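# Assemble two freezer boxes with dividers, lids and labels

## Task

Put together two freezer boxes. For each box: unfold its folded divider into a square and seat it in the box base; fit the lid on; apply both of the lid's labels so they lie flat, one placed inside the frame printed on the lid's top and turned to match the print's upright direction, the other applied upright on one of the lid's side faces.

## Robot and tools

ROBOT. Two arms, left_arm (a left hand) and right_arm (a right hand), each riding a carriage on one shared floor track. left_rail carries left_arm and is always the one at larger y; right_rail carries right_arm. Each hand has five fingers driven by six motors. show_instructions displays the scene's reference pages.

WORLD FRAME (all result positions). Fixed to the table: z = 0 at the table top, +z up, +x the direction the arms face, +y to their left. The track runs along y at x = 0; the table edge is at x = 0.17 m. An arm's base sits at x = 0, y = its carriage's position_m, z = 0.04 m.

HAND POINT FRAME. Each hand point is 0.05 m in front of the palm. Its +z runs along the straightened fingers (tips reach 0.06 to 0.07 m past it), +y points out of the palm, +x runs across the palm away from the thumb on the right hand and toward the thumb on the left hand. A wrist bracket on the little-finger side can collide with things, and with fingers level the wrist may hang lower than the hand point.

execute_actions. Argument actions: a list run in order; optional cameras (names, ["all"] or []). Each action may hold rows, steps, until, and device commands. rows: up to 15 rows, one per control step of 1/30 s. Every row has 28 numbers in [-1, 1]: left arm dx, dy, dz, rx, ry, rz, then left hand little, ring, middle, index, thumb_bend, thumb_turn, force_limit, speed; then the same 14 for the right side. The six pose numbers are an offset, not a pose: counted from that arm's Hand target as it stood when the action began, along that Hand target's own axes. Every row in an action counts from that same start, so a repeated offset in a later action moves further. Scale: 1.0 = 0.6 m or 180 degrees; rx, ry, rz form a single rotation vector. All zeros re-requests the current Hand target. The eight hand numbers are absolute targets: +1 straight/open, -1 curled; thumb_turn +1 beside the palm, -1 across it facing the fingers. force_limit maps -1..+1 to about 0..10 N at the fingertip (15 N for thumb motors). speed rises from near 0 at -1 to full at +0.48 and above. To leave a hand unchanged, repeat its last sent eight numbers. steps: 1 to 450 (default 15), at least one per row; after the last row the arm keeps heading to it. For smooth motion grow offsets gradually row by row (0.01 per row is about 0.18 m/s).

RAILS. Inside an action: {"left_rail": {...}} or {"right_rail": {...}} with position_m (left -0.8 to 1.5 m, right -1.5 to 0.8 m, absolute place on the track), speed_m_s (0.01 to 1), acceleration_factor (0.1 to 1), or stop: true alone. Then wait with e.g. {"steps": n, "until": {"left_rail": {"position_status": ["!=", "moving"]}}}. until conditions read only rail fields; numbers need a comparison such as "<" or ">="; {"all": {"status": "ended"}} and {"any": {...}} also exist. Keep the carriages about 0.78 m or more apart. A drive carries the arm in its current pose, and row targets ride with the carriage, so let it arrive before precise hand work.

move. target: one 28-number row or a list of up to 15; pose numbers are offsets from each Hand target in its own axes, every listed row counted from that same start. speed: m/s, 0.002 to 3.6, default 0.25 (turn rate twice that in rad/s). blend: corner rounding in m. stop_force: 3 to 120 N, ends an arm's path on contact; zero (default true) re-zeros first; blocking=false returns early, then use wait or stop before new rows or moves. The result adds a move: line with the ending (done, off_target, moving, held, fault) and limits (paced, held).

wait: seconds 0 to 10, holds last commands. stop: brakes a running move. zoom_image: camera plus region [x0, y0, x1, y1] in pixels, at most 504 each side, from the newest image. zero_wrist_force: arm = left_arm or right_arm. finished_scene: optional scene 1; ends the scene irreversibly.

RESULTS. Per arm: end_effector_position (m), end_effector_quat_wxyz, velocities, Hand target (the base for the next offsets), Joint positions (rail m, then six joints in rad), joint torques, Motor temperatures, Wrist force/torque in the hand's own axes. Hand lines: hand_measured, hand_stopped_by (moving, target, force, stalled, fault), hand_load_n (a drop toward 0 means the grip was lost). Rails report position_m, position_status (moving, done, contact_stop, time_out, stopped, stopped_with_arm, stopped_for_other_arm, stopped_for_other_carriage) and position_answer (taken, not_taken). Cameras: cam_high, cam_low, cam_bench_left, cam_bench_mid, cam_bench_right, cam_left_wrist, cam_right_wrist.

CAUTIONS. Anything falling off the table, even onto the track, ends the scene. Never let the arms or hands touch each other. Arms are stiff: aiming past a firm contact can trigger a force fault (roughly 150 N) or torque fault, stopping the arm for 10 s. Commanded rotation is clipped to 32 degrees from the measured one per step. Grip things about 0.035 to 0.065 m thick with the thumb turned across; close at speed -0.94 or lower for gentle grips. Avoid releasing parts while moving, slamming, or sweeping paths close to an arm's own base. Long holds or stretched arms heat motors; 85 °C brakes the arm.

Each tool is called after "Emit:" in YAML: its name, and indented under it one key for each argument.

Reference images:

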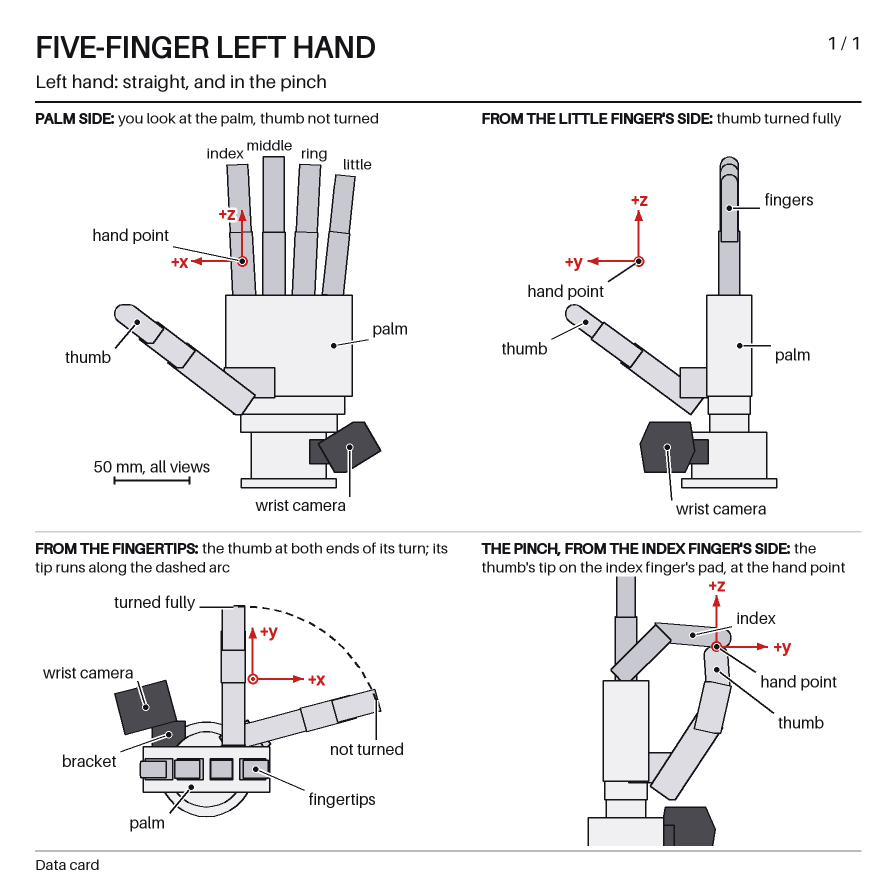

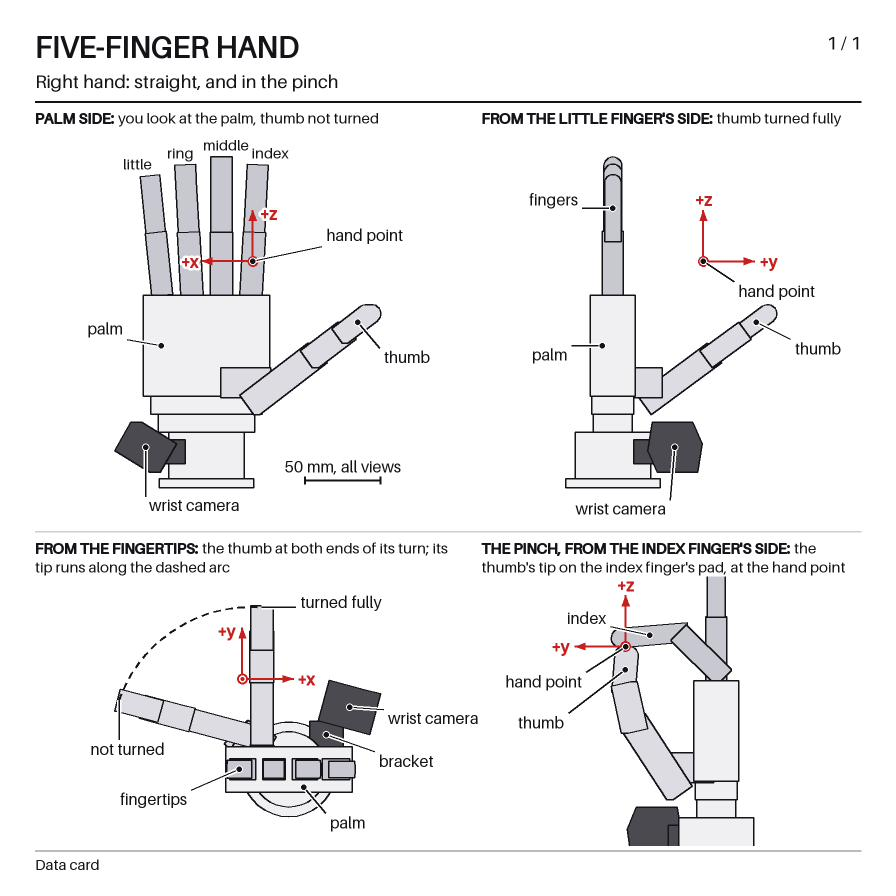

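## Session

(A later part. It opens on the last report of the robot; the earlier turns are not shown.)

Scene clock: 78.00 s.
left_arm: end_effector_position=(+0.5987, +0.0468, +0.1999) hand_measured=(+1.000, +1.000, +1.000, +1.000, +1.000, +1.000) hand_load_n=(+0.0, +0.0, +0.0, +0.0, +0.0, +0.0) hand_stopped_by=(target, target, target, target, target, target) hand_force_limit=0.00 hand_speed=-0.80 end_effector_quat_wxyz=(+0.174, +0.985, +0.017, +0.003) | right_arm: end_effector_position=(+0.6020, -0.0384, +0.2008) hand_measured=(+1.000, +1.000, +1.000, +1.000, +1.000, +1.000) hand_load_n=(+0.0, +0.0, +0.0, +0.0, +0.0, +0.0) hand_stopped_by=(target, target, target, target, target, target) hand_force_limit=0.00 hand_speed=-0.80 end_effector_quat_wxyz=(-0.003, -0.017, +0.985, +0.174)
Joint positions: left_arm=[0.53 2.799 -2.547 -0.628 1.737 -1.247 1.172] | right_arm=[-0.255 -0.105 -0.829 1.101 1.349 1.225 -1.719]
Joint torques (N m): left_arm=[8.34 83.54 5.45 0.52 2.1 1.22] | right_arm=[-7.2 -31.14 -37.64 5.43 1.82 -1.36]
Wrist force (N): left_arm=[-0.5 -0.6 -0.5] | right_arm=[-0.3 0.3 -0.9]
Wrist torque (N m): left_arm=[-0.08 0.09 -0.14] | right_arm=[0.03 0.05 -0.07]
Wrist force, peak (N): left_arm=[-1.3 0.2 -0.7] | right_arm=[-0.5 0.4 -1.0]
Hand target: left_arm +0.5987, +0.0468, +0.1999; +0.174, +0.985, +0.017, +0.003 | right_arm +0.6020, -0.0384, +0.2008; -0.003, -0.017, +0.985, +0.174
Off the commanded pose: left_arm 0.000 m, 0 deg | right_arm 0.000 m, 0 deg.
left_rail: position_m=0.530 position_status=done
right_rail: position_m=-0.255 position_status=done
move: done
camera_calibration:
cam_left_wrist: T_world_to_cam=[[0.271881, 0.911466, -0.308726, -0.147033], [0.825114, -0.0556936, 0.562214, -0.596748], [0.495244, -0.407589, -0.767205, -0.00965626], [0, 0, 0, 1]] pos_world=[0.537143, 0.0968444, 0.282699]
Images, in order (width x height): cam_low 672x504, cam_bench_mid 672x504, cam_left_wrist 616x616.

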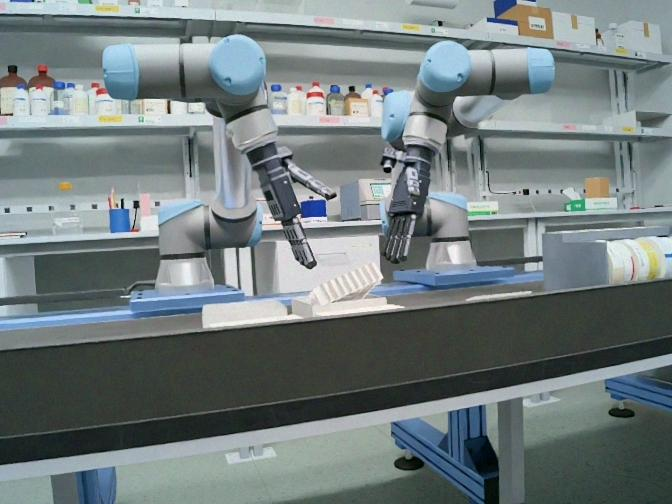

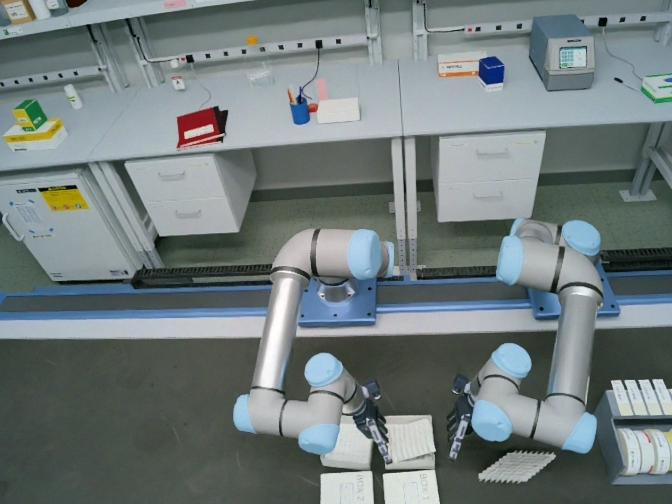

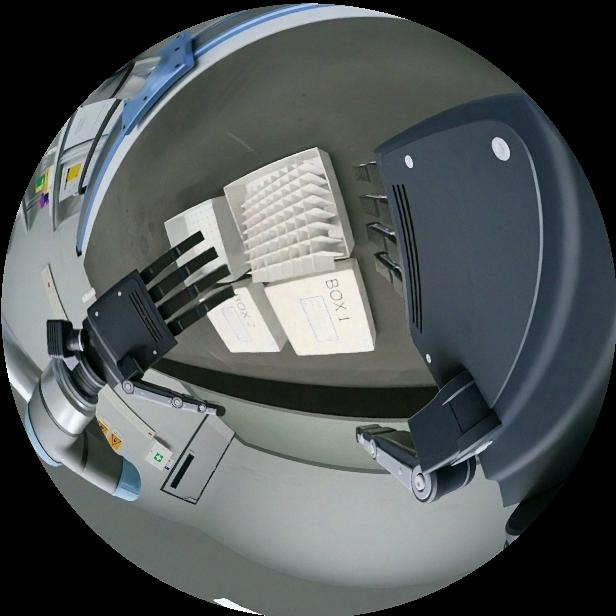

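Emit:
move:
  target:
    - [0,0.0228,-0.0627,0,0,0, 1,1,1,1,1,1,0,-0.8, 0,-0.0783,-0.0285,0,0,0, 1,1,1,1,1,1,0,-0.8]
    - [0,0.1058,-0.0325,0,0,0, 1,1,1,1,1,1,0,-0.8, 0,-0.0783,-0.0285,0,0,0, 1,1,1,1,1,1,0,-0.8]
  speed: 0.12
  blend: [0.015, 0]

Emit:
move:
  target: [0,-0.0399,0.1097,0,0,0, 1,1,1,1,1,1,0,-0.8, 0,0,0,0,0,0, 1,1,1,1,1,1,0,-0.8]
  speed: 0.025
  stop_force: 3
  cameras: ["cam_low", "cam_right_wrist"]

Scene clock: 81.30 s.
left_arm: end_effector_position=(+0.5999, -0.0057, +0.2396) hand_measured=(+1.000, +1.000, +1.000, +1.000, +1.000, +1.000) hand_load_n=(+0.0, +0.0, +0.0, +0.0, +0.0, +0.0) hand_stopped_by=(target, target, target, target, target, target) hand_force_limit=0.00 hand_speed=-0.80 end_effector_quat_wxyz=(+0.176, +0.984, +0.018, +0.006) | right_arm: end_effector_position=(+0.6037, -0.0884, +0.2008) hand_measured=(+1.000, +1.000, +1.000, +1.000, +1.000, +1.000) hand_load_n=(+0.0, +0.0, +0.0, +0.0, +0.0, +0.0) hand_stopped_by=(target, target, target, target, target, target) hand_force_limit=0.00 hand_speed=-0.80 end_effector_quat_wxyz=(-0.003, -0.017, +0.985, +0.174)
Joint positions: left_arm=[0.53 2.726 -2.792 -0.035 1.42 -1.256 1.093] | right_arm=[-0.255 -0.192 -0.834 1.118 1.369 1.231 -1.812]
Joint torques (N m): left_arm=[-4.81 37.42 28.77 -4.53 -0.97 1.17] | right_arm=[-6.49 -39.81 -3.75 5.26 1.94 -1.1]
Wrist force (N): left_arm=[-0.9 -0.3 0.0] | right_arm=[0.0 0.2 -0.9]
Wrist torque (N m): left_arm=[-0.04 0.16 -0.07] | right_arm=[0.04 0.02 -0.04]
Wrist force, peak (N): left_arm=[0.4 -2.8 -1.0] | right_arm=[0.4 4.4 0.4]
Hand target: left_arm +0.6005, -0.0061, +0.2399; +0.174, +0.985, +0.017, +0.003 | right_arm +0.6037, -0.0884, +0.2008; -0.003, -0.017, +0.985, +0.174
Off the commanded pose: left_arm 0.001 m, 0 deg | right_arm 0.000 m, 0 deg.
left_rail: position_m=0.530 position_status=done
right_rail: position_m=-0.255 position_status=done
move: done

Scene clock: 84.97 s.
left_arm: end_effector_position=(+0.6006, -0.0061, +0.1698) hand_measured=(+1.000, +1.000, +1.000, +1.000, +1.000, +1.000) hand_load_n=(+0.0, +0.0, +0.0, +0.0, -0.5, +0.0) hand_stopped_by=(target, target, target, target, target, target) hand_force_limit=0.00 hand_speed=-0.80 end_effector_quat_wxyz=(+0.174, +0.985, +0.017, +0.003) | right_arm: end_effector_position=(+0.6037, -0.0884, +0.2008) hand_measured=(+1.000, +1.000, +1.000, +1.000, +1.000, +1.000) hand_load_n=(+0.0, +0.0, +0.0, +0.0, +0.0, +0.0) hand_stopped_by=(target, target, target, target, target, target) hand_force_limit=0.00 hand_speed=-0.80 end_effector_quat_wxyz=(-0.003, -0.017, +0.985, +0.174)
Joint positions: left_arm=[0.53 2.726 -2.692 -0.417 1.695 -1.258 1.095] | right_arm=[-0.255 -0.192 -0.833 1.118 1.369 1.231 -1.812]
Joint torques (N m): left_arm=[-7.91 88.49 6.55 0.83 -0.29 -0.69] | right_arm=[-7.88 -32 -1.57 5.53 1.66 -1.25]
Wrist force (N): left_arm=[-1.0 -0.4 -0.5] | right_arm=[0.0 0.3 -0.8]
Wrist torque (N m): left_arm=[-0.05 0.19 -0.09] | right_arm=[0.03 0.00 -0.05]
Wrist force, peak (N): left_arm=[-0.9 -0.1 -1.1] | right_arm=[-0.1 0.5 -1.1]
Hand target: left_arm +0.6006, -0.0061, +0.1698; +0.174, +0.985, +0.017, +0.003 | right_arm +0.6037, -0.0884, +0.2008; -0.003, -0.017, +0.985, +0.174
Off the commanded pose: left_arm 0.000 m, 0 deg | right_arm 0.000 m, 0 deg.
left_rail: position_m=0.530 position_status=done
right_rail: position_m=-0.255 position_status=done
move: done
camera_calibration:
cam_right_wrist: T_world_to_cam=[[-0.284241, 0.908141, 0.307386, 0.195434], [0.796902, 0.0455278, 0.60239, -0.605805], [0.533061, 0.416181, -0.736641, -0.0275085], [0, 0, 0, 1]] pos_world=[0.552982, -0.138452, 0.284593]
Images, in order (width x height): cam_low 672x504, cam_right_wrist 616x616.

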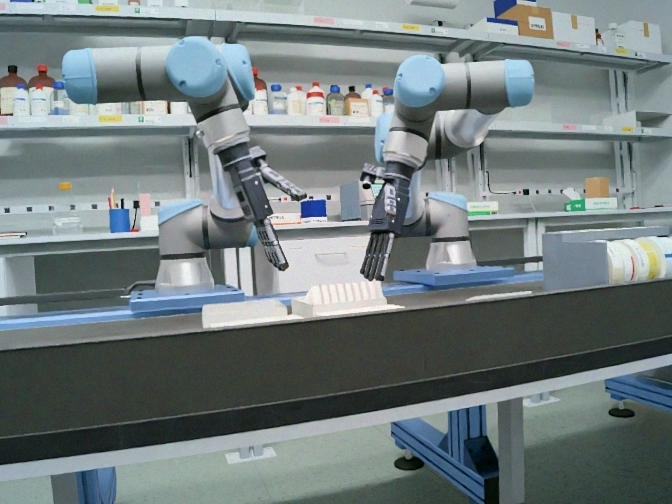

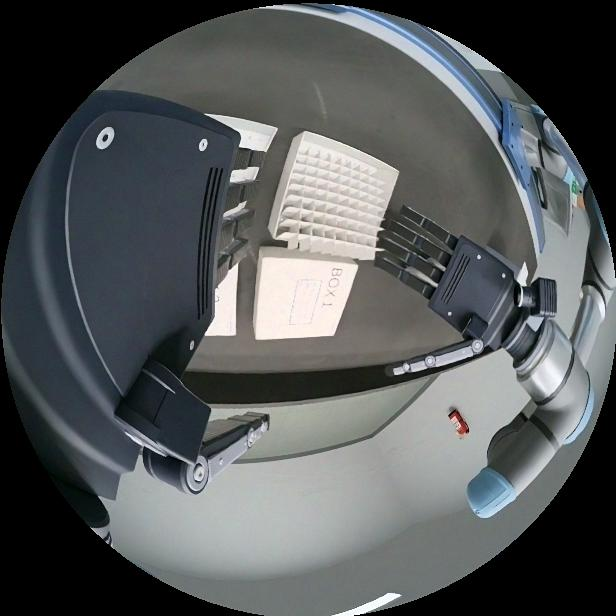

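Emit:
zoom_image:
  camera: "cam_low"
  region: [260, 240, 420, 330]

Emit:
zoom_image:
  camera: "cam_right_wrist"
  region: [260, 120, 420, 280]

Scaled by 3.150 from the camera's 672x504 image, which has a finer 960x720 frame.

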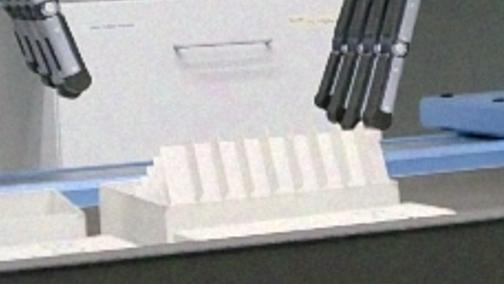

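Scaled by 3.150 from the camera's 616x616 image, which has a finer 880x880 frame.

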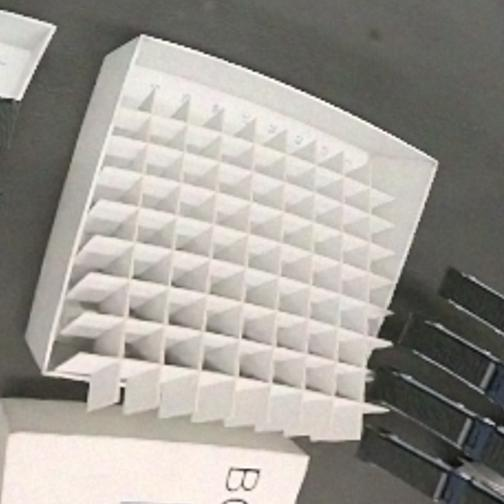

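Emit:
move:
  target:
    - [0.0012,-0.0171,-0.0506,0,0,0, 1,1,1,1,1,1,0,-0.8, -0.0199,0.022,0.0272,0,0,0, 1,1,1,1,1,1,0,-0.8]
    - [0.0264,-0.0579,-0.0388,0,0,0, 1,1,1,1,1,1,0,-0.8, -0.0203,0.0232,0.0631,0,0,0, 1,1,1,1,1,1,0,-0.8]
    - [0.0264,-0.0729,0.0024,0,0,0, 1,1,1,1,1,1,0,-0.8, -0.0205,0.0175,0.0885,0,0,0, 1,1,1,1,1,1,0,-0.8]
  speed: 0.08
  blend: [0.01, 0.008, 0]
  cameras: ["cam_low", "cam_left_wrist", "cam_right_wrist"]

Scene clock: 88.07 s.
left_arm: end_effector_position=(+0.6150, +0.0350, +0.1536) hand_measured=(+1.000, +1.000, +1.000, +1.000, +1.000, +1.000) hand_load_n=(+0.0, +0.0, +0.0, +0.0, +0.0, +0.0) hand_stopped_by=(target, target, target, target, target, target) hand_force_limit=0.00 hand_speed=-0.80 end_effector_quat_wxyz=(+0.174, +0.985, +0.017, +0.003) | right_arm: end_effector_position=(+0.6150, -0.0600, +0.1545) hand_measured=(+1.000, +1.000, +1.000, +1.000, +1.000, +1.000) hand_load_n=(+0.0, +0.0, +0.0, -0.5, +0.0, +0.0) hand_stopped_by=(target, target, target, target, target, target) hand_force_limit=0.00 hand_speed=-0.80 end_effector_quat_wxyz=(-0.003, -0.017, +0.985, +0.174)
Joint positions: left_arm=[0.53 2.791 -2.642 -0.563 1.77 -1.249 1.163] | right_arm=[-0.255 -0.139 -0.763 1.111 1.287 1.227 -1.756]
Joint torques (N m): left_arm=[5.21 36.81 7.32 0.24 2.1 -1.18] | right_arm=[11.78 -32.41 -2.76 1.01 -2.57 1.25]
Wrist force (N): left_arm=[-0.4 -0.5 -0.4] | right_arm=[-0.1 0.1 -0.7]
Wrist torque (N m): left_arm=[-0.04 0.09 -0.13] | right_arm=[-0.01 0.04 -0.15]
Wrist force, peak (N): left_arm=[-1.9 0.7 -0.8] | right_arm=[-0.2 -1.2 -1.3]
Hand target: left_arm +0.6150, +0.0350, +0.1535; +0.174, +0.985, +0.017, +0.003 | right_arm +0.6150, -0.0600, +0.1544; -0.003, -0.017, +0.985, +0.174
Off the commanded pose: left_arm 0.000 m, 0 deg | right_arm 0.000 m, 0 deg.
left_rail: position_m=0.530 position_status=done
right_rail: position_m=-0.255 position_status=done
move: done
camera_calibration:
cam_left_wrist: T_world_to_cam=[[0.271955, 0.911461, -0.308675, -0.155026], [0.825089, -0.0557761, 0.562242, -0.584867], [0.495245, -0.407589, -0.767205, -0.0579836], [0, 0, 0, 1]] pos_world=[0.553443, 0.0850447, 0.236499]
cam_right_wrist: T_world_to_cam=[[-0.284225, 0.908153, 0.307365, 0.187085], [0.79686, 0.0454944, 0.602449, -0.588206], [0.533133, 0.416158, -0.736601, -0.0795102], [0, 0, 0, 1]] pos_world=[0.564282, -0.110053, 0.238294]
Images, in order (width x height): cam_low 672x504, cam_left_wrist 616x616, cam_right_wrist 616x616.

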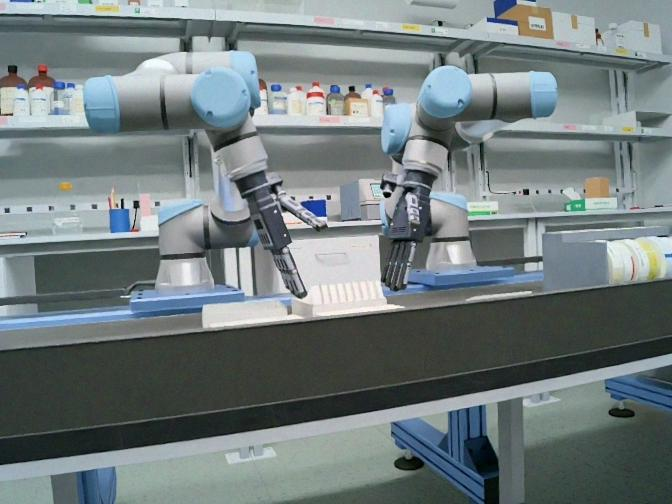

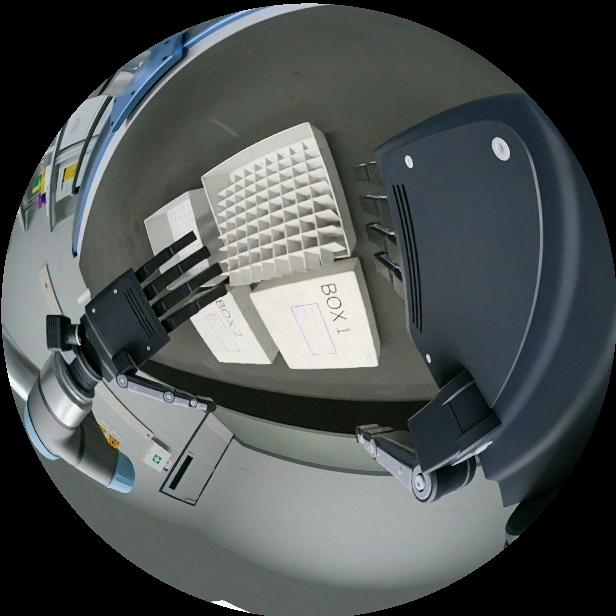

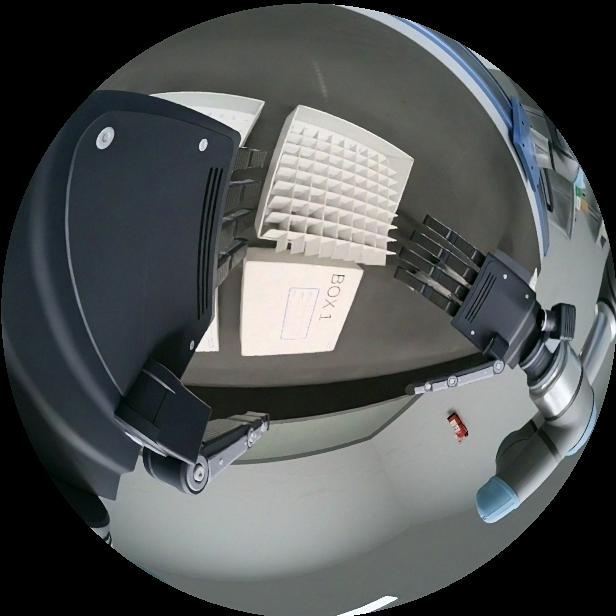

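Emit:
zoom_image:
  camera: "cam_left_wrist"
  region: [200, 110, 420, 330]

Emit:
zoom_image:
  camera: "cam_right_wrist"
  region: [230, 90, 430, 290]

Scaled by 2.291 from the camera's 616x616 image, which has a finer 880x880 frame.

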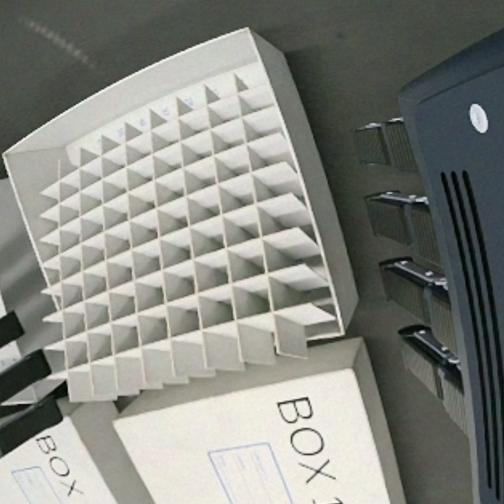

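Scaled by 2.520 from the camera's 616x616 image, which has a finer 880x880 frame.

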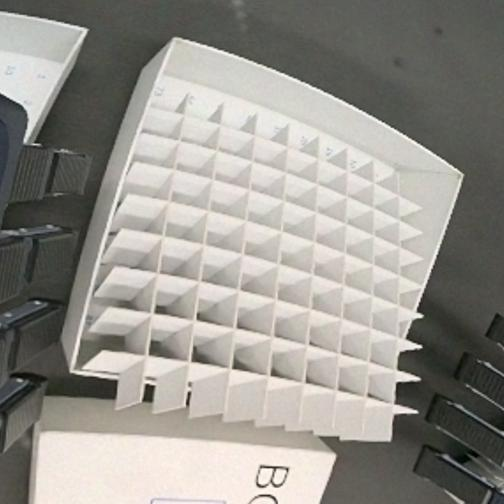

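Emit:
move:
  target: [-0.0017,0.0454,0.0165,0,0,0, 1,1,1,1,1,1,0,-0.8, -0.0017,0.047,0.0171,0,0,0, 1,1,1,1,1,1,0,-0.8]
  speed: 0.025
  stop_force: 6
  cameras: ["cam_left_wrist", "cam_right_wrist"]

Scene clock: 90.90 s.
left_arm: end_effector_position=(+0.6148, +0.0131, +0.1535) hand_measured=(+1.000, +1.000, +1.000, +1.000, +1.000, +1.000) hand_load_n=(+0.0, +0.5, +0.5, +0.0, +0.0, +0.0) hand_stopped_by=(target, target, target, target, target, target) hand_force_limit=0.00 hand_speed=-0.80 end_effector_quat_wxyz=(+0.174, +0.985, +0.017, +0.003) | right_arm: end_effector_position=(+0.6150, -0.0372, +0.1544) hand_measured=(+1.000, +1.000, +1.000, +1.000, +1.000, +1.000) hand_load_n=(+0.0, +0.0, +0.5, +0.0, +0.0, +0.0) hand_stopped_by=(target, target, target, target, target, target) hand_force_limit=0.00 hand_speed=-0.80 end_effector_quat_wxyz=(-0.003, -0.017, +0.985, +0.174)
Joint positions: left_arm=[0.53 2.76 -2.698 -0.45 1.724 -1.253 1.131] | right_arm=[-0.255 -0.1 -0.758 1.098 1.28 1.225 -1.715]
Joint torques (N m): left_arm=[5.65 88.45 6.69 1.06 3.55 1.06] | right_arm=[-6.67 -71.57 -0.53 5.12 -2.91 -0.8]
Wrist force (N): left_arm=[-0.8 -5.1 -2.6] | right_arm=[0.0 -5.3 -3.8]
Wrist torque (N m): left_arm=[0.18 0.14 0.07] | right_arm=[0.30 0.12 -0.29]
Wrist force, peak (N): left_arm=[-1.5 -13.0 -4.8] | right_arm=[-0.1 -12.2 -6.1]
Hand target: left_arm +0.6148, +0.0131, +0.1535; +0.174, +0.985, +0.017, +0.003 (not the last commanded pose) | right_arm +0.6150, -0.0372, +0.1544; -0.003, -0.017, +0.985, +0.174 (not the last commanded pose)
Off the commanded pose: left_arm 0.007 m, 0 deg | right_arm 0.007 m, 0 deg.
left_rail: position_m=0.530 position_status=done
right_rail: position_m=-0.255 position_status=done
move: contact (left_arm, right_arm)
camera_calibration:
cam_left_wrist: T_world_to_cam=[[0.271852, 0.911431, -0.308854, -0.134997], [0.825, -0.0554935, 0.562401, -0.585899], [0.495451, -0.407694, -0.767016, -0.0671665], [0, 0, 0, 1]] pos_world=[0.553344, 0.0631437, 0.236298]
cam_right_wrist: T_world_to_cam=[[-0.284249, 0.908152, 0.307347, 0.166277], [0.796851, 0.0455216, 0.602458, -0.589164], [0.533133, 0.416159, -0.736601, -0.088987], [0, 0, 0, 1]] pos_world=[0.564182, -0.0871525, 0.238294]
Images, in order (width x height): cam_left_wrist 616x616, cam_right_wrist 616x616.

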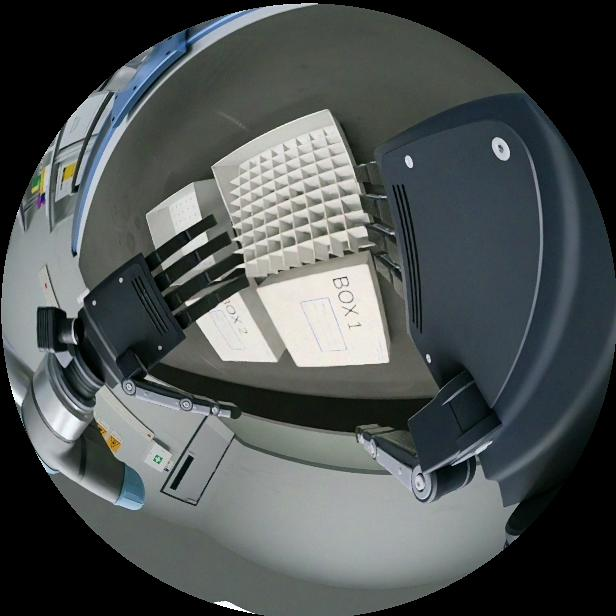

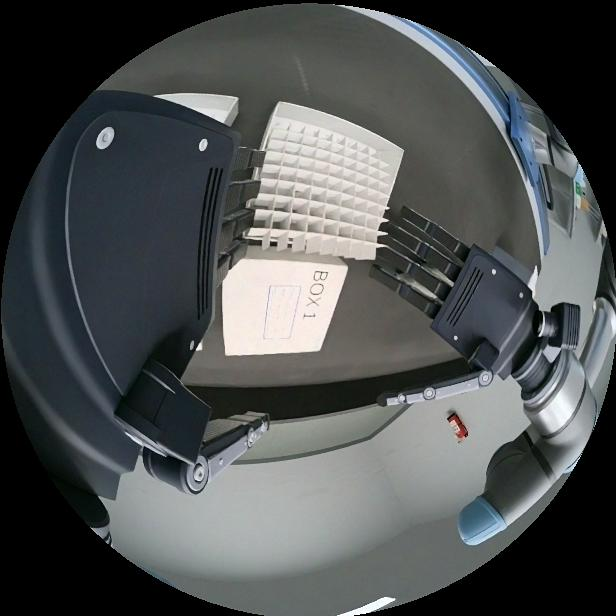

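Emit:
move:
  target: [-0.02,0.001,0.0003,0,0,0, 1,1,1,1,1,1,0,-0.8, 0.0199,0.0022,0.0008,0,0,0, 1,1,1,1,1,1,0,-0.8]
  speed: 0.03
  cameras: ["cam_low", "cam_left_wrist", "cam_right_wrist"]

Scene clock: 92.20 s.
left_arm: end_effector_position=(+0.6029, +0.0120, +0.1535) hand_measured=(+1.000, +1.000, +1.000, +1.000, +1.000, +1.000) hand_load_n=(+0.0, +1.0, +0.5, +0.0, +0.0, +0.0) hand_stopped_by=(target, target, target, target, target, target) hand_force_limit=0.00 hand_speed=-0.80 end_effector_quat_wxyz=(+0.174, +0.985, +0.017, +0.003) | right_arm: end_effector_position=(+0.6030, -0.0362, +0.1544) hand_measured=(+1.000, +1.000, +1.000, +1.000, +1.000, +1.000) hand_load_n=(+0.0, +0.0, +1.5, +0.0, +0.0, +0.0) hand_stopped_by=(target, target, target, target, target, target) hand_force_limit=0.00 hand_speed=-0.80 end_effector_quat_wxyz=(-0.003, -0.017, +0.985, +0.174)
Joint positions: left_arm=[0.53 2.752 -2.65 -0.543 1.772 -1.254 1.122] | right_arm=[-0.255 -0.101 -0.788 1.152 1.256 1.225 -1.715]
Joint torques (N m): left_arm=[-16.58 89.17 7.64 1.81 1.94 -1.41] | right_arm=[-3.44 -69.61 -1.31 1.55 -1.21 -0.56]
Wrist force (N): left_arm=[-1.1 -14.6 -4.6] | right_arm=[-0.7 -13.2 -5.2]
Wrist torque (N m): left_arm=[0.52 -0.03 0.39] | right_arm=[0.68 0.10 -0.50]
Wrist force, peak (N): left_arm=[-0.8 -15.0 -4.0] | right_arm=[-0.3 -13.3 -5.3]
Hand target: left_arm +0.6029, +0.0120, +0.1535; +0.174, +0.985, +0.017, +0.003 | right_arm +0.6030, -0.0362, +0.1544; -0.003, -0.017, +0.985, +0.174
Off the commanded pose: left_arm 0.000 m, 0 deg | right_arm 0.000 m, 0 deg.
left_rail: position_m=0.530 position_status=done
right_rail: position_m=-0.255 position_status=done
move: done
camera_calibration:
cam_left_wrist: T_world_to_cam=[[0.271767, 0.911481, -0.308781, -0.130676], [0.824971, -0.0554328, 0.56245, -0.576116], [0.495546, -0.407591, -0.76701, -0.0616525], [0, 0, 0, 1]] pos_world=[0.541344, 0.0620436, 0.236398]
cam_right_wrist: T_world_to_cam=[[-0.284241, 0.908141, 0.307386, 0.162062], [0.796902, 0.0455278, 0.60239, -0.579733], [0.533061, 0.416181, -0.736641, -0.0829664], [0, 0, 0, 1]] pos_world=[0.552282, -0.0862524, 0.238293]
Images, in order (width x height): cam_low 672x504, cam_left_wrist 616x616, cam_right_wrist 616x616.

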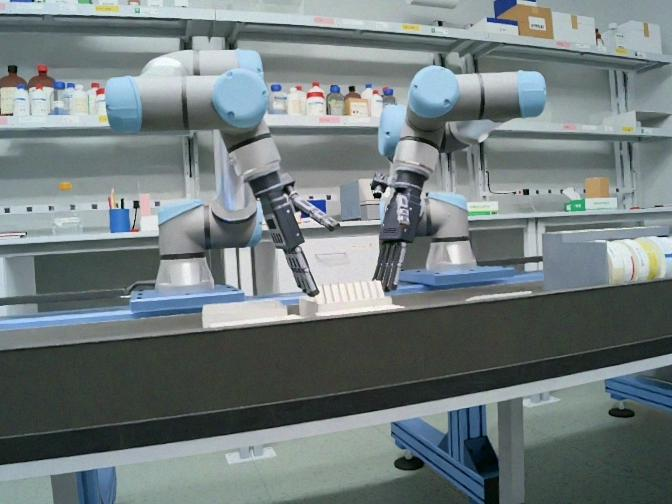

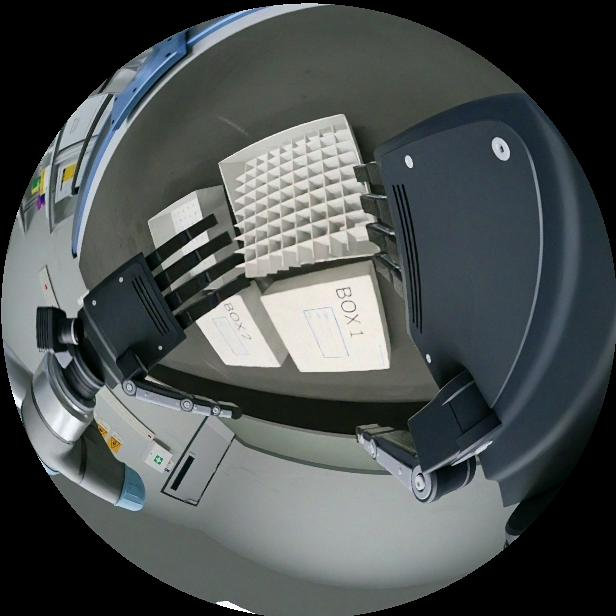

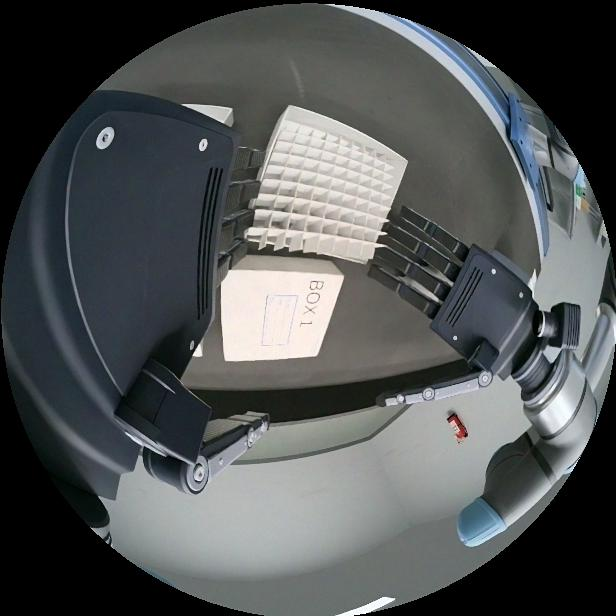

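Emit:
zoom_image:
  camera: "cam_left_wrist"
  region: [200, 100, 420, 320]

Emit:
zoom_image:
  camera: "cam_low"
  region: [260, 240, 420, 330]

Emit:
zoom_image:
  camera: "cam_right_wrist"
  region: [220, 90, 420, 290]

Scaled by 2.291 from the camera's 616x616 image, which has a finer 880x880 frame.

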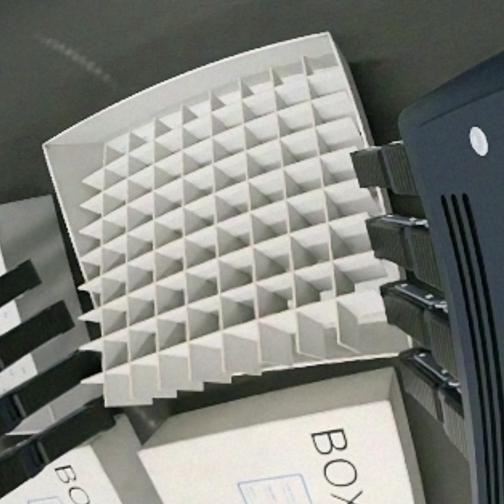

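Scaled by 3.150 from the camera's 672x504 image, which has a finer 960x720 frame.

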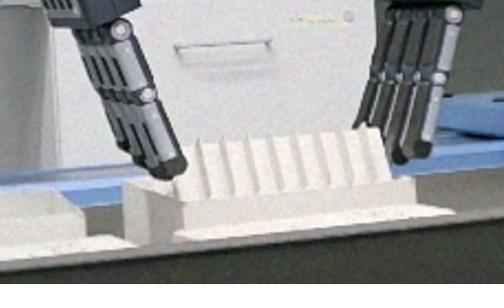

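Scaled by 2.520 from the camera's 616x616 image, which has a finer 880x880 frame.

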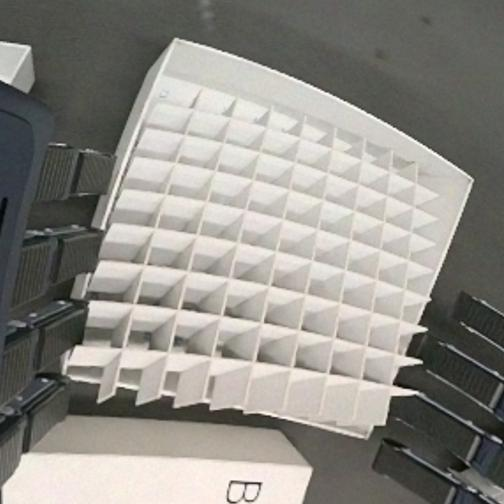

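Emit:
move:
  target: [0.0003,-0.0071,-0.0026,0,0,0, 1,1,1,1,1,1,0,-0.8, 0.0097,0.0074,0.0027,0,0,0, 1,1,1,1,1,1,0,-0.8]
  speed: 0.03
  cameras: ["cam_bench_mid", "cam_left_wrist", "cam_right_wrist"]

Scene clock: 93.70 s.
left_arm: end_effector_position=(+0.6029, +0.0165, +0.1535) hand_measured=(+1.000, +1.000, +1.000, +1.000, +1.000, +1.000) hand_load_n=(+0.0, +1.0, +0.5, +0.0, +0.0, +0.0) hand_stopped_by=(target, target, target, target, target, target) hand_force_limit=0.00 hand_speed=-0.80 end_effector_quat_wxyz=(+0.174, +0.985, +0.017, +0.003) | right_arm: end_effector_position=(+0.5970, -0.0317, +0.1544) hand_measured=(+1.000, +1.000, +1.000, +1.000, +1.000, +1.000) hand_load_n=(+0.0, +0.0, +1.5, +0.0, +0.0, +0.0) hand_stopped_by=(target, target, target, target, target, target) hand_force_limit=0.00 hand_speed=-0.80 end_effector_quat_wxyz=(-0.003, -0.017, +0.985, +0.174)
Joint positions: left_arm=[0.53 2.758 -2.639 -0.565 1.781 -1.253 1.129] | right_arm=[-0.255 -0.094 -0.801 1.175 1.244 1.225 -1.708]
Joint torques (N m): left_arm=[3.28 88.62 7.18 1.76 6.44 0.99] | right_arm=[22.67 -70.64 -1.75 1.39 -7.01 1.08]
Wrist force (N): left_arm=[-0.2 -15.6 -4.4] | right_arm=[-0.2 -14.1 -4.5]
Wrist torque (N m): left_arm=[0.50 -0.06 0.48] | right_arm=[0.65 0.11 -0.49]
Wrist force, peak (N): left_arm=[-0.2 -15.6 -4.4] | right_arm=[0.0 -14.2 -5.2]
Hand target: left_arm +0.6029, +0.0165, +0.1535; +0.174, +0.985, +0.017, +0.003 | right_arm +0.5970, -0.0317, +0.1544; -0.003, -0.017, +0.985, +0.174
Off the commanded pose: left_arm 0.000 m, 0 deg | right_arm 0.000 m, 0 deg.
left_rail: position_m=0.530 position_status=done
right_rail: position_m=-0.255 position_status=done
move: done
camera_calibration:
cam_left_wrist: T_world_to_cam=[[0.271826, 0.911432, -0.308872, -0.134785], [0.825009, -0.0554647, 0.562391, -0.575871], [0.49545, -0.407694, -0.767016, -0.0597581], [0, 0, 0, 1]] pos_world=[0.541344, 0.0665436, 0.236398]
cam_right_wrist: T_world_to_cam=[[-0.284241, 0.908141, 0.307386, 0.15627], [0.796902, 0.0455278, 0.60239, -0.575157], [0.533061, 0.416181, -0.736641, -0.0816409], [0, 0, 0, 1]] pos_world=[0.546282, -0.0817524, 0.238293]
Images, in order (width x height): cam_bench_mid 672x504, cam_left_wrist 616x616, cam_right_wrist 616x616.

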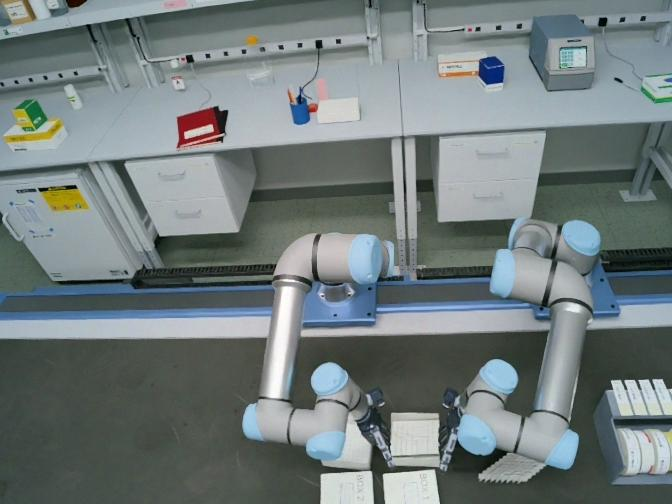

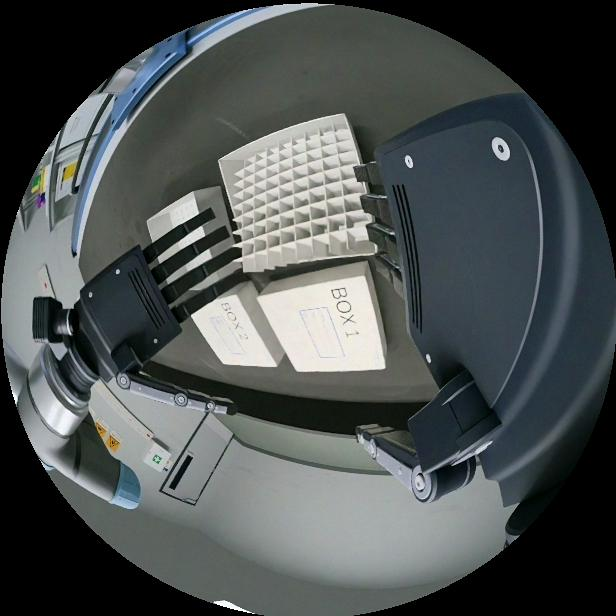

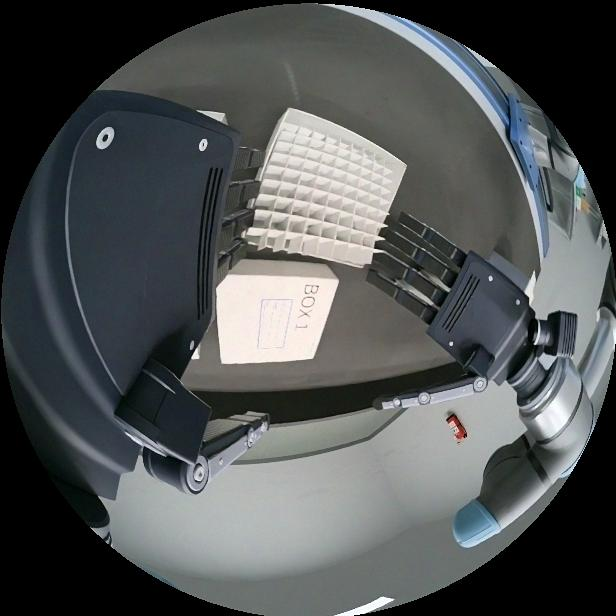

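Emit:
zoom_image:
  camera: "cam_left_wrist"
  region: [200, 90, 420, 310]

Emit:
zoom_image:
  camera: "cam_right_wrist"
  region: [220, 90, 420, 290]

Emit:
zoom_image:
  camera: "cam_bench_mid"
  region: [360, 390, 460, 480]

Scaled by 2.291 from the camera's 616x616 image, which has a finer 880x880 frame.

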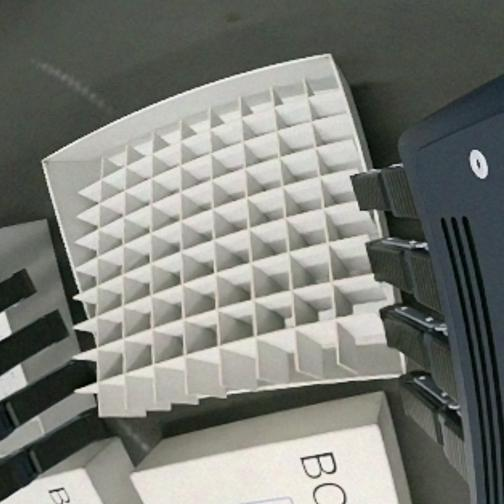

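Scaled by 2.520 from the camera's 616x616 image, which has a finer 880x880 frame.

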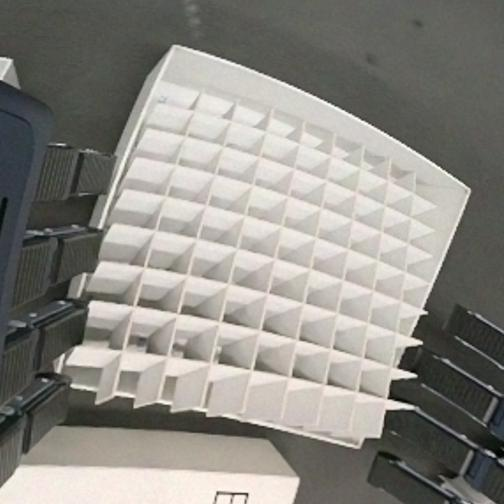

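Scaled by 5.040 from the camera's 672x504 image, which has a finer 960x720 frame.

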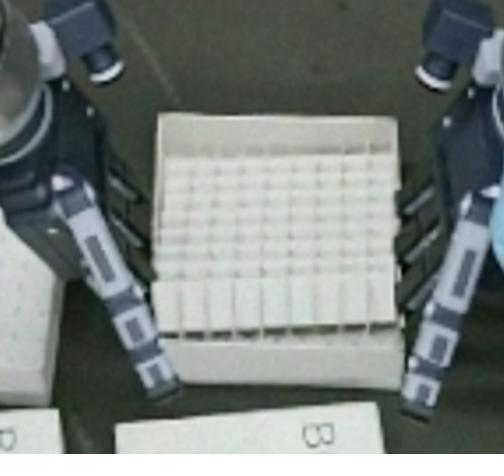

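Emit:
move:
  target:
    - [0.0005,-0.0188,-0.0068,0,0,0, 1,1,1,1,1,1,0,-0.8, 0.0005,-0.0188,-0.0068,0,0,0, 1,1,1,1,1,1,0,-0.8]
    - [0.0007,0.0077,-0.0797,0,0,0, 1,1,1,1,1,1,0,-0.8, 0.0007,0.0077,-0.0797,0,0,0, 1,1,1,1,1,1,0,-0.8]
    - [-0.001,0.0547,-0.0626,0,0,0, 1,1,1,1,1,1,0,-0.8, -0.001,0.0547,-0.0626,0,0,0, 1,1,1,1,1,1,0,-0.8]
  speed: [0.04, 0.12, 0.1]
  blend: [0.004, 0.015, 0]

Emit:
move:
  target: [0,-0.037,0.1018,0,0,0, 1,1,1,1,1,1,0,-0.8, 0,-0.037,0.1018,0,0,0, 1,1,1,1,1,1,0,-0.8]
  speed: 0.025
  stop_force: 7
  cameras: ["cam_bench_mid", "cam_low", "cam_left_wrist", "cam_right_wrist"]

Scene clock: 96.57 s.
left_arm: end_effector_position=(+0.6029, -0.0014, +0.2000) hand_measured=(+1.000, +1.000, +1.000, +1.000, +1.000, +1.000) hand_load_n=(+0.0, +0.0, +0.0, +0.0, +0.0, +0.0) hand_stopped_by=(target, target, target, target, target, target) hand_force_limit=0.00 hand_speed=-0.80 end_effector_quat_wxyz=(+0.174, +0.985, +0.017, +0.003) | right_arm: end_effector_position=(+0.5970, -0.0136, +0.2010) hand_measured=(+1.000, +1.000, +1.000, +1.000, +1.000, +1.000) hand_load_n=(+0.0, +0.0, +0.0, +0.0, -0.5, +0.0) hand_stopped_by=(target, target, target, target, target, target) hand_force_limit=0.00 hand_speed=-0.80 end_effector_quat_wxyz=(-0.003, -0.017, +0.985, +0.174)
Joint positions: left_arm=[0.53 2.733 -2.701 -0.322 1.608 -1.257 1.103] | right_arm=[-0.255 -0.062 -0.833 1.104 1.335 1.223 -1.674]
Joint torques (N m): left_arm=[-4.59 37.42 31.6 -4.76 -1.05 1.23] | right_arm=[9.41 -30.18 -37.13 2.64 -0.16 1.07]
Wrist force (N): left_arm=[-1.1 -0.1 -0.2] | right_arm=[-0.1 0.3 -0.7]
Wrist torque (N m): left_arm=[0.00 0.18 -0.10] | right_arm=[0.04 0.01 -0.16]
Wrist force, peak (N): left_arm=[-0.3 -15.7 -4.2] | right_arm=[-0.2 -14.3 -5.0]
Hand target: left_arm +0.6029, -0.0015, +0.2000; +0.174, +0.985, +0.017, +0.003 | right_arm +0.5970, -0.0136, +0.2010; -0.003, -0.017, +0.985, +0.174
Off the commanded pose: left_arm 0.000 m, 0 deg | right_arm 0.000 m, 0 deg.
left_rail: position_m=0.530 position_status=done
right_rail: position_m=-0.255 position_status=done
move: done

Scene clock: 100.47 s.
left_arm: end_effector_position=(+0.6029, -0.0015, +0.1417) hand_measured=(+1.000, +1.000, +1.000, +1.000, +1.000, +1.000) hand_load_n=(+0.0, +0.0, +0.0, -1.5, +0.0, +0.0) hand_stopped_by=(target, target, target, target, target, target) hand_force_limit=0.00 hand_speed=-0.80 end_effector_quat_wxyz=(+0.174, +0.985, +0.017, +0.003) | right_arm: end_effector_position=(+0.5970, -0.0136, +0.1397) hand_measured=(+1.000, +1.000, +1.000, +1.000, +1.000, +1.000) hand_load_n=(+0.0, +0.0, +0.0, -1.0, +0.0, +0.0) hand_stopped_by=(target, target, target, target, target, target) hand_force_limit=0.00 hand_speed=-0.80 end_effector_quat_wxyz=(-0.003, -0.017, +0.985, +0.174)
Joint positions: left_arm=[0.53 2.733 -2.689 -0.495 1.769 -1.257 1.103] | right_arm=[-0.255 -0.062 -0.781 1.177 1.211 1.224 -1.674]
Joint torques (N m): left_arm=[-4.94 77.47 27.62 -4.36 0.64 -0.34] | right_arm=[8.85 -64.17 -34.52 4.23 1.22 0.88]
Wrist force (N): left_arm=[-0.4 1.7 -8.3] | right_arm=[0.5 1.8 -8.7]
Wrist torque (N m): left_arm=[0.48 0.21 -0.06] | right_arm=[0.44 0.00 -0.09]
Wrist force, peak (N): left_arm=[-0.9 2.5 -16.1] | right_arm=[0.1 2.5 -17.6]
Hand target: left_arm +0.6029, -0.0015, +0.1417; +0.174, +0.985, +0.017, +0.003 (not the last commanded pose) | right_arm +0.5970, -0.0136, +0.1397; -0.003, -0.017, +0.985, +0.174 (not the last commanded pose)
Off the commanded pose: left_arm 0.007 m, 0 deg | right_arm 0.004 m, 0 deg.
left_rail: position_m=0.530 position_status=done
right_rail: position_m=-0.255 position_status=done
move: contact (left_arm, right_arm)
camera_calibration:
cam_left_wrist: T_world_to_cam=[[0.271781, 0.911469, -0.308802, -0.122044], [0.825012, -0.055467, 0.562387, -0.570316], [0.49547, -0.407611, -0.767048, -0.0762046], [0, 0, 0, 1]] pos_world=[0.541443, 0.0485437, 0.224598]
cam_right_wrist: T_world_to_cam=[[-0.284241, 0.908141, 0.307386, 0.144323], [0.796902, 0.0455278, 0.60239, -0.567046], [0.533061, 0.416181, -0.736641, -0.0999491], [0, 0, 0, 1]] pos_world=[0.546182, -0.0636524, 0.223593]
Images, in order (width x height): cam_low 672x504, cam_bench_mid 672x504, cam_left_wrist 616x616, cam_right_wrist 616x616.

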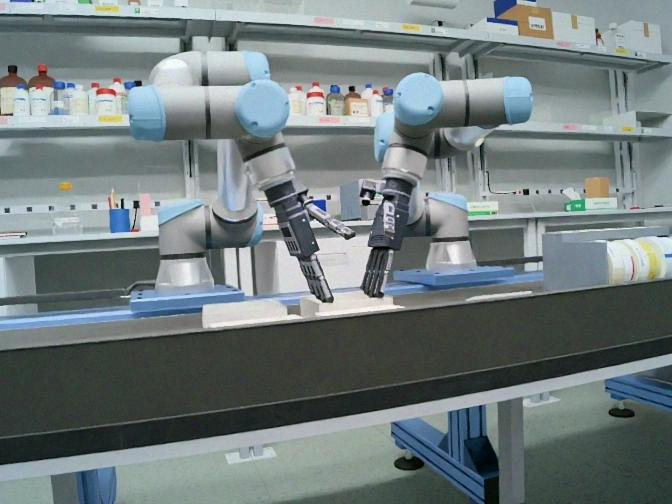

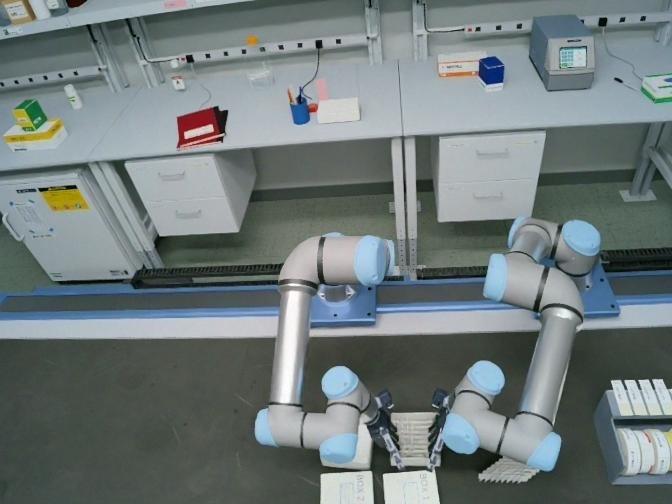

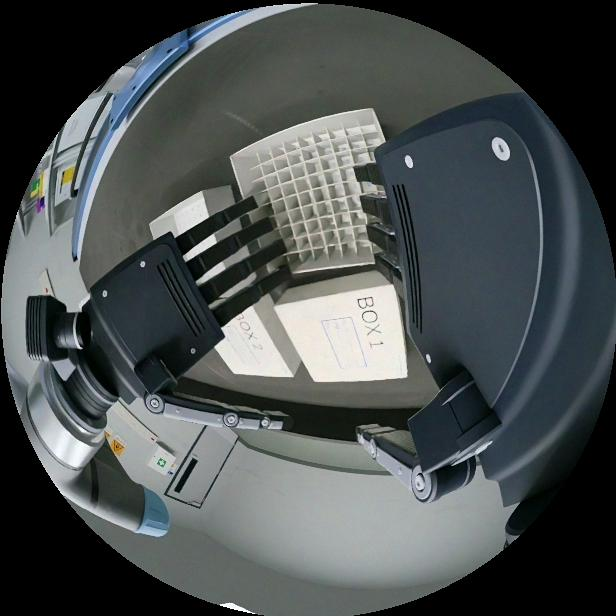

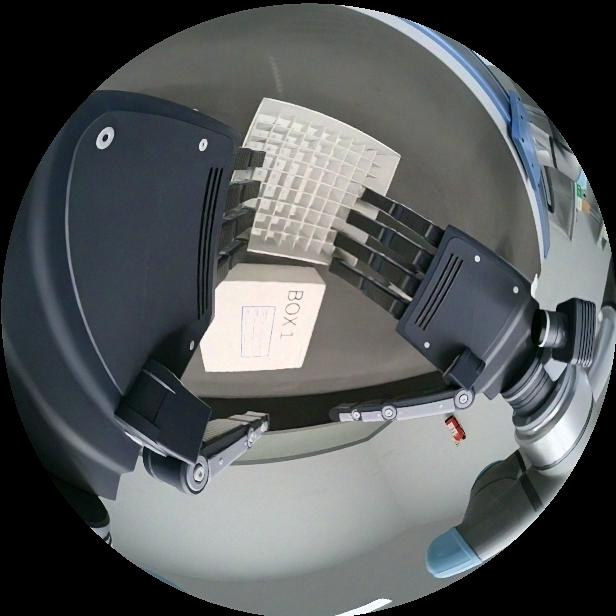

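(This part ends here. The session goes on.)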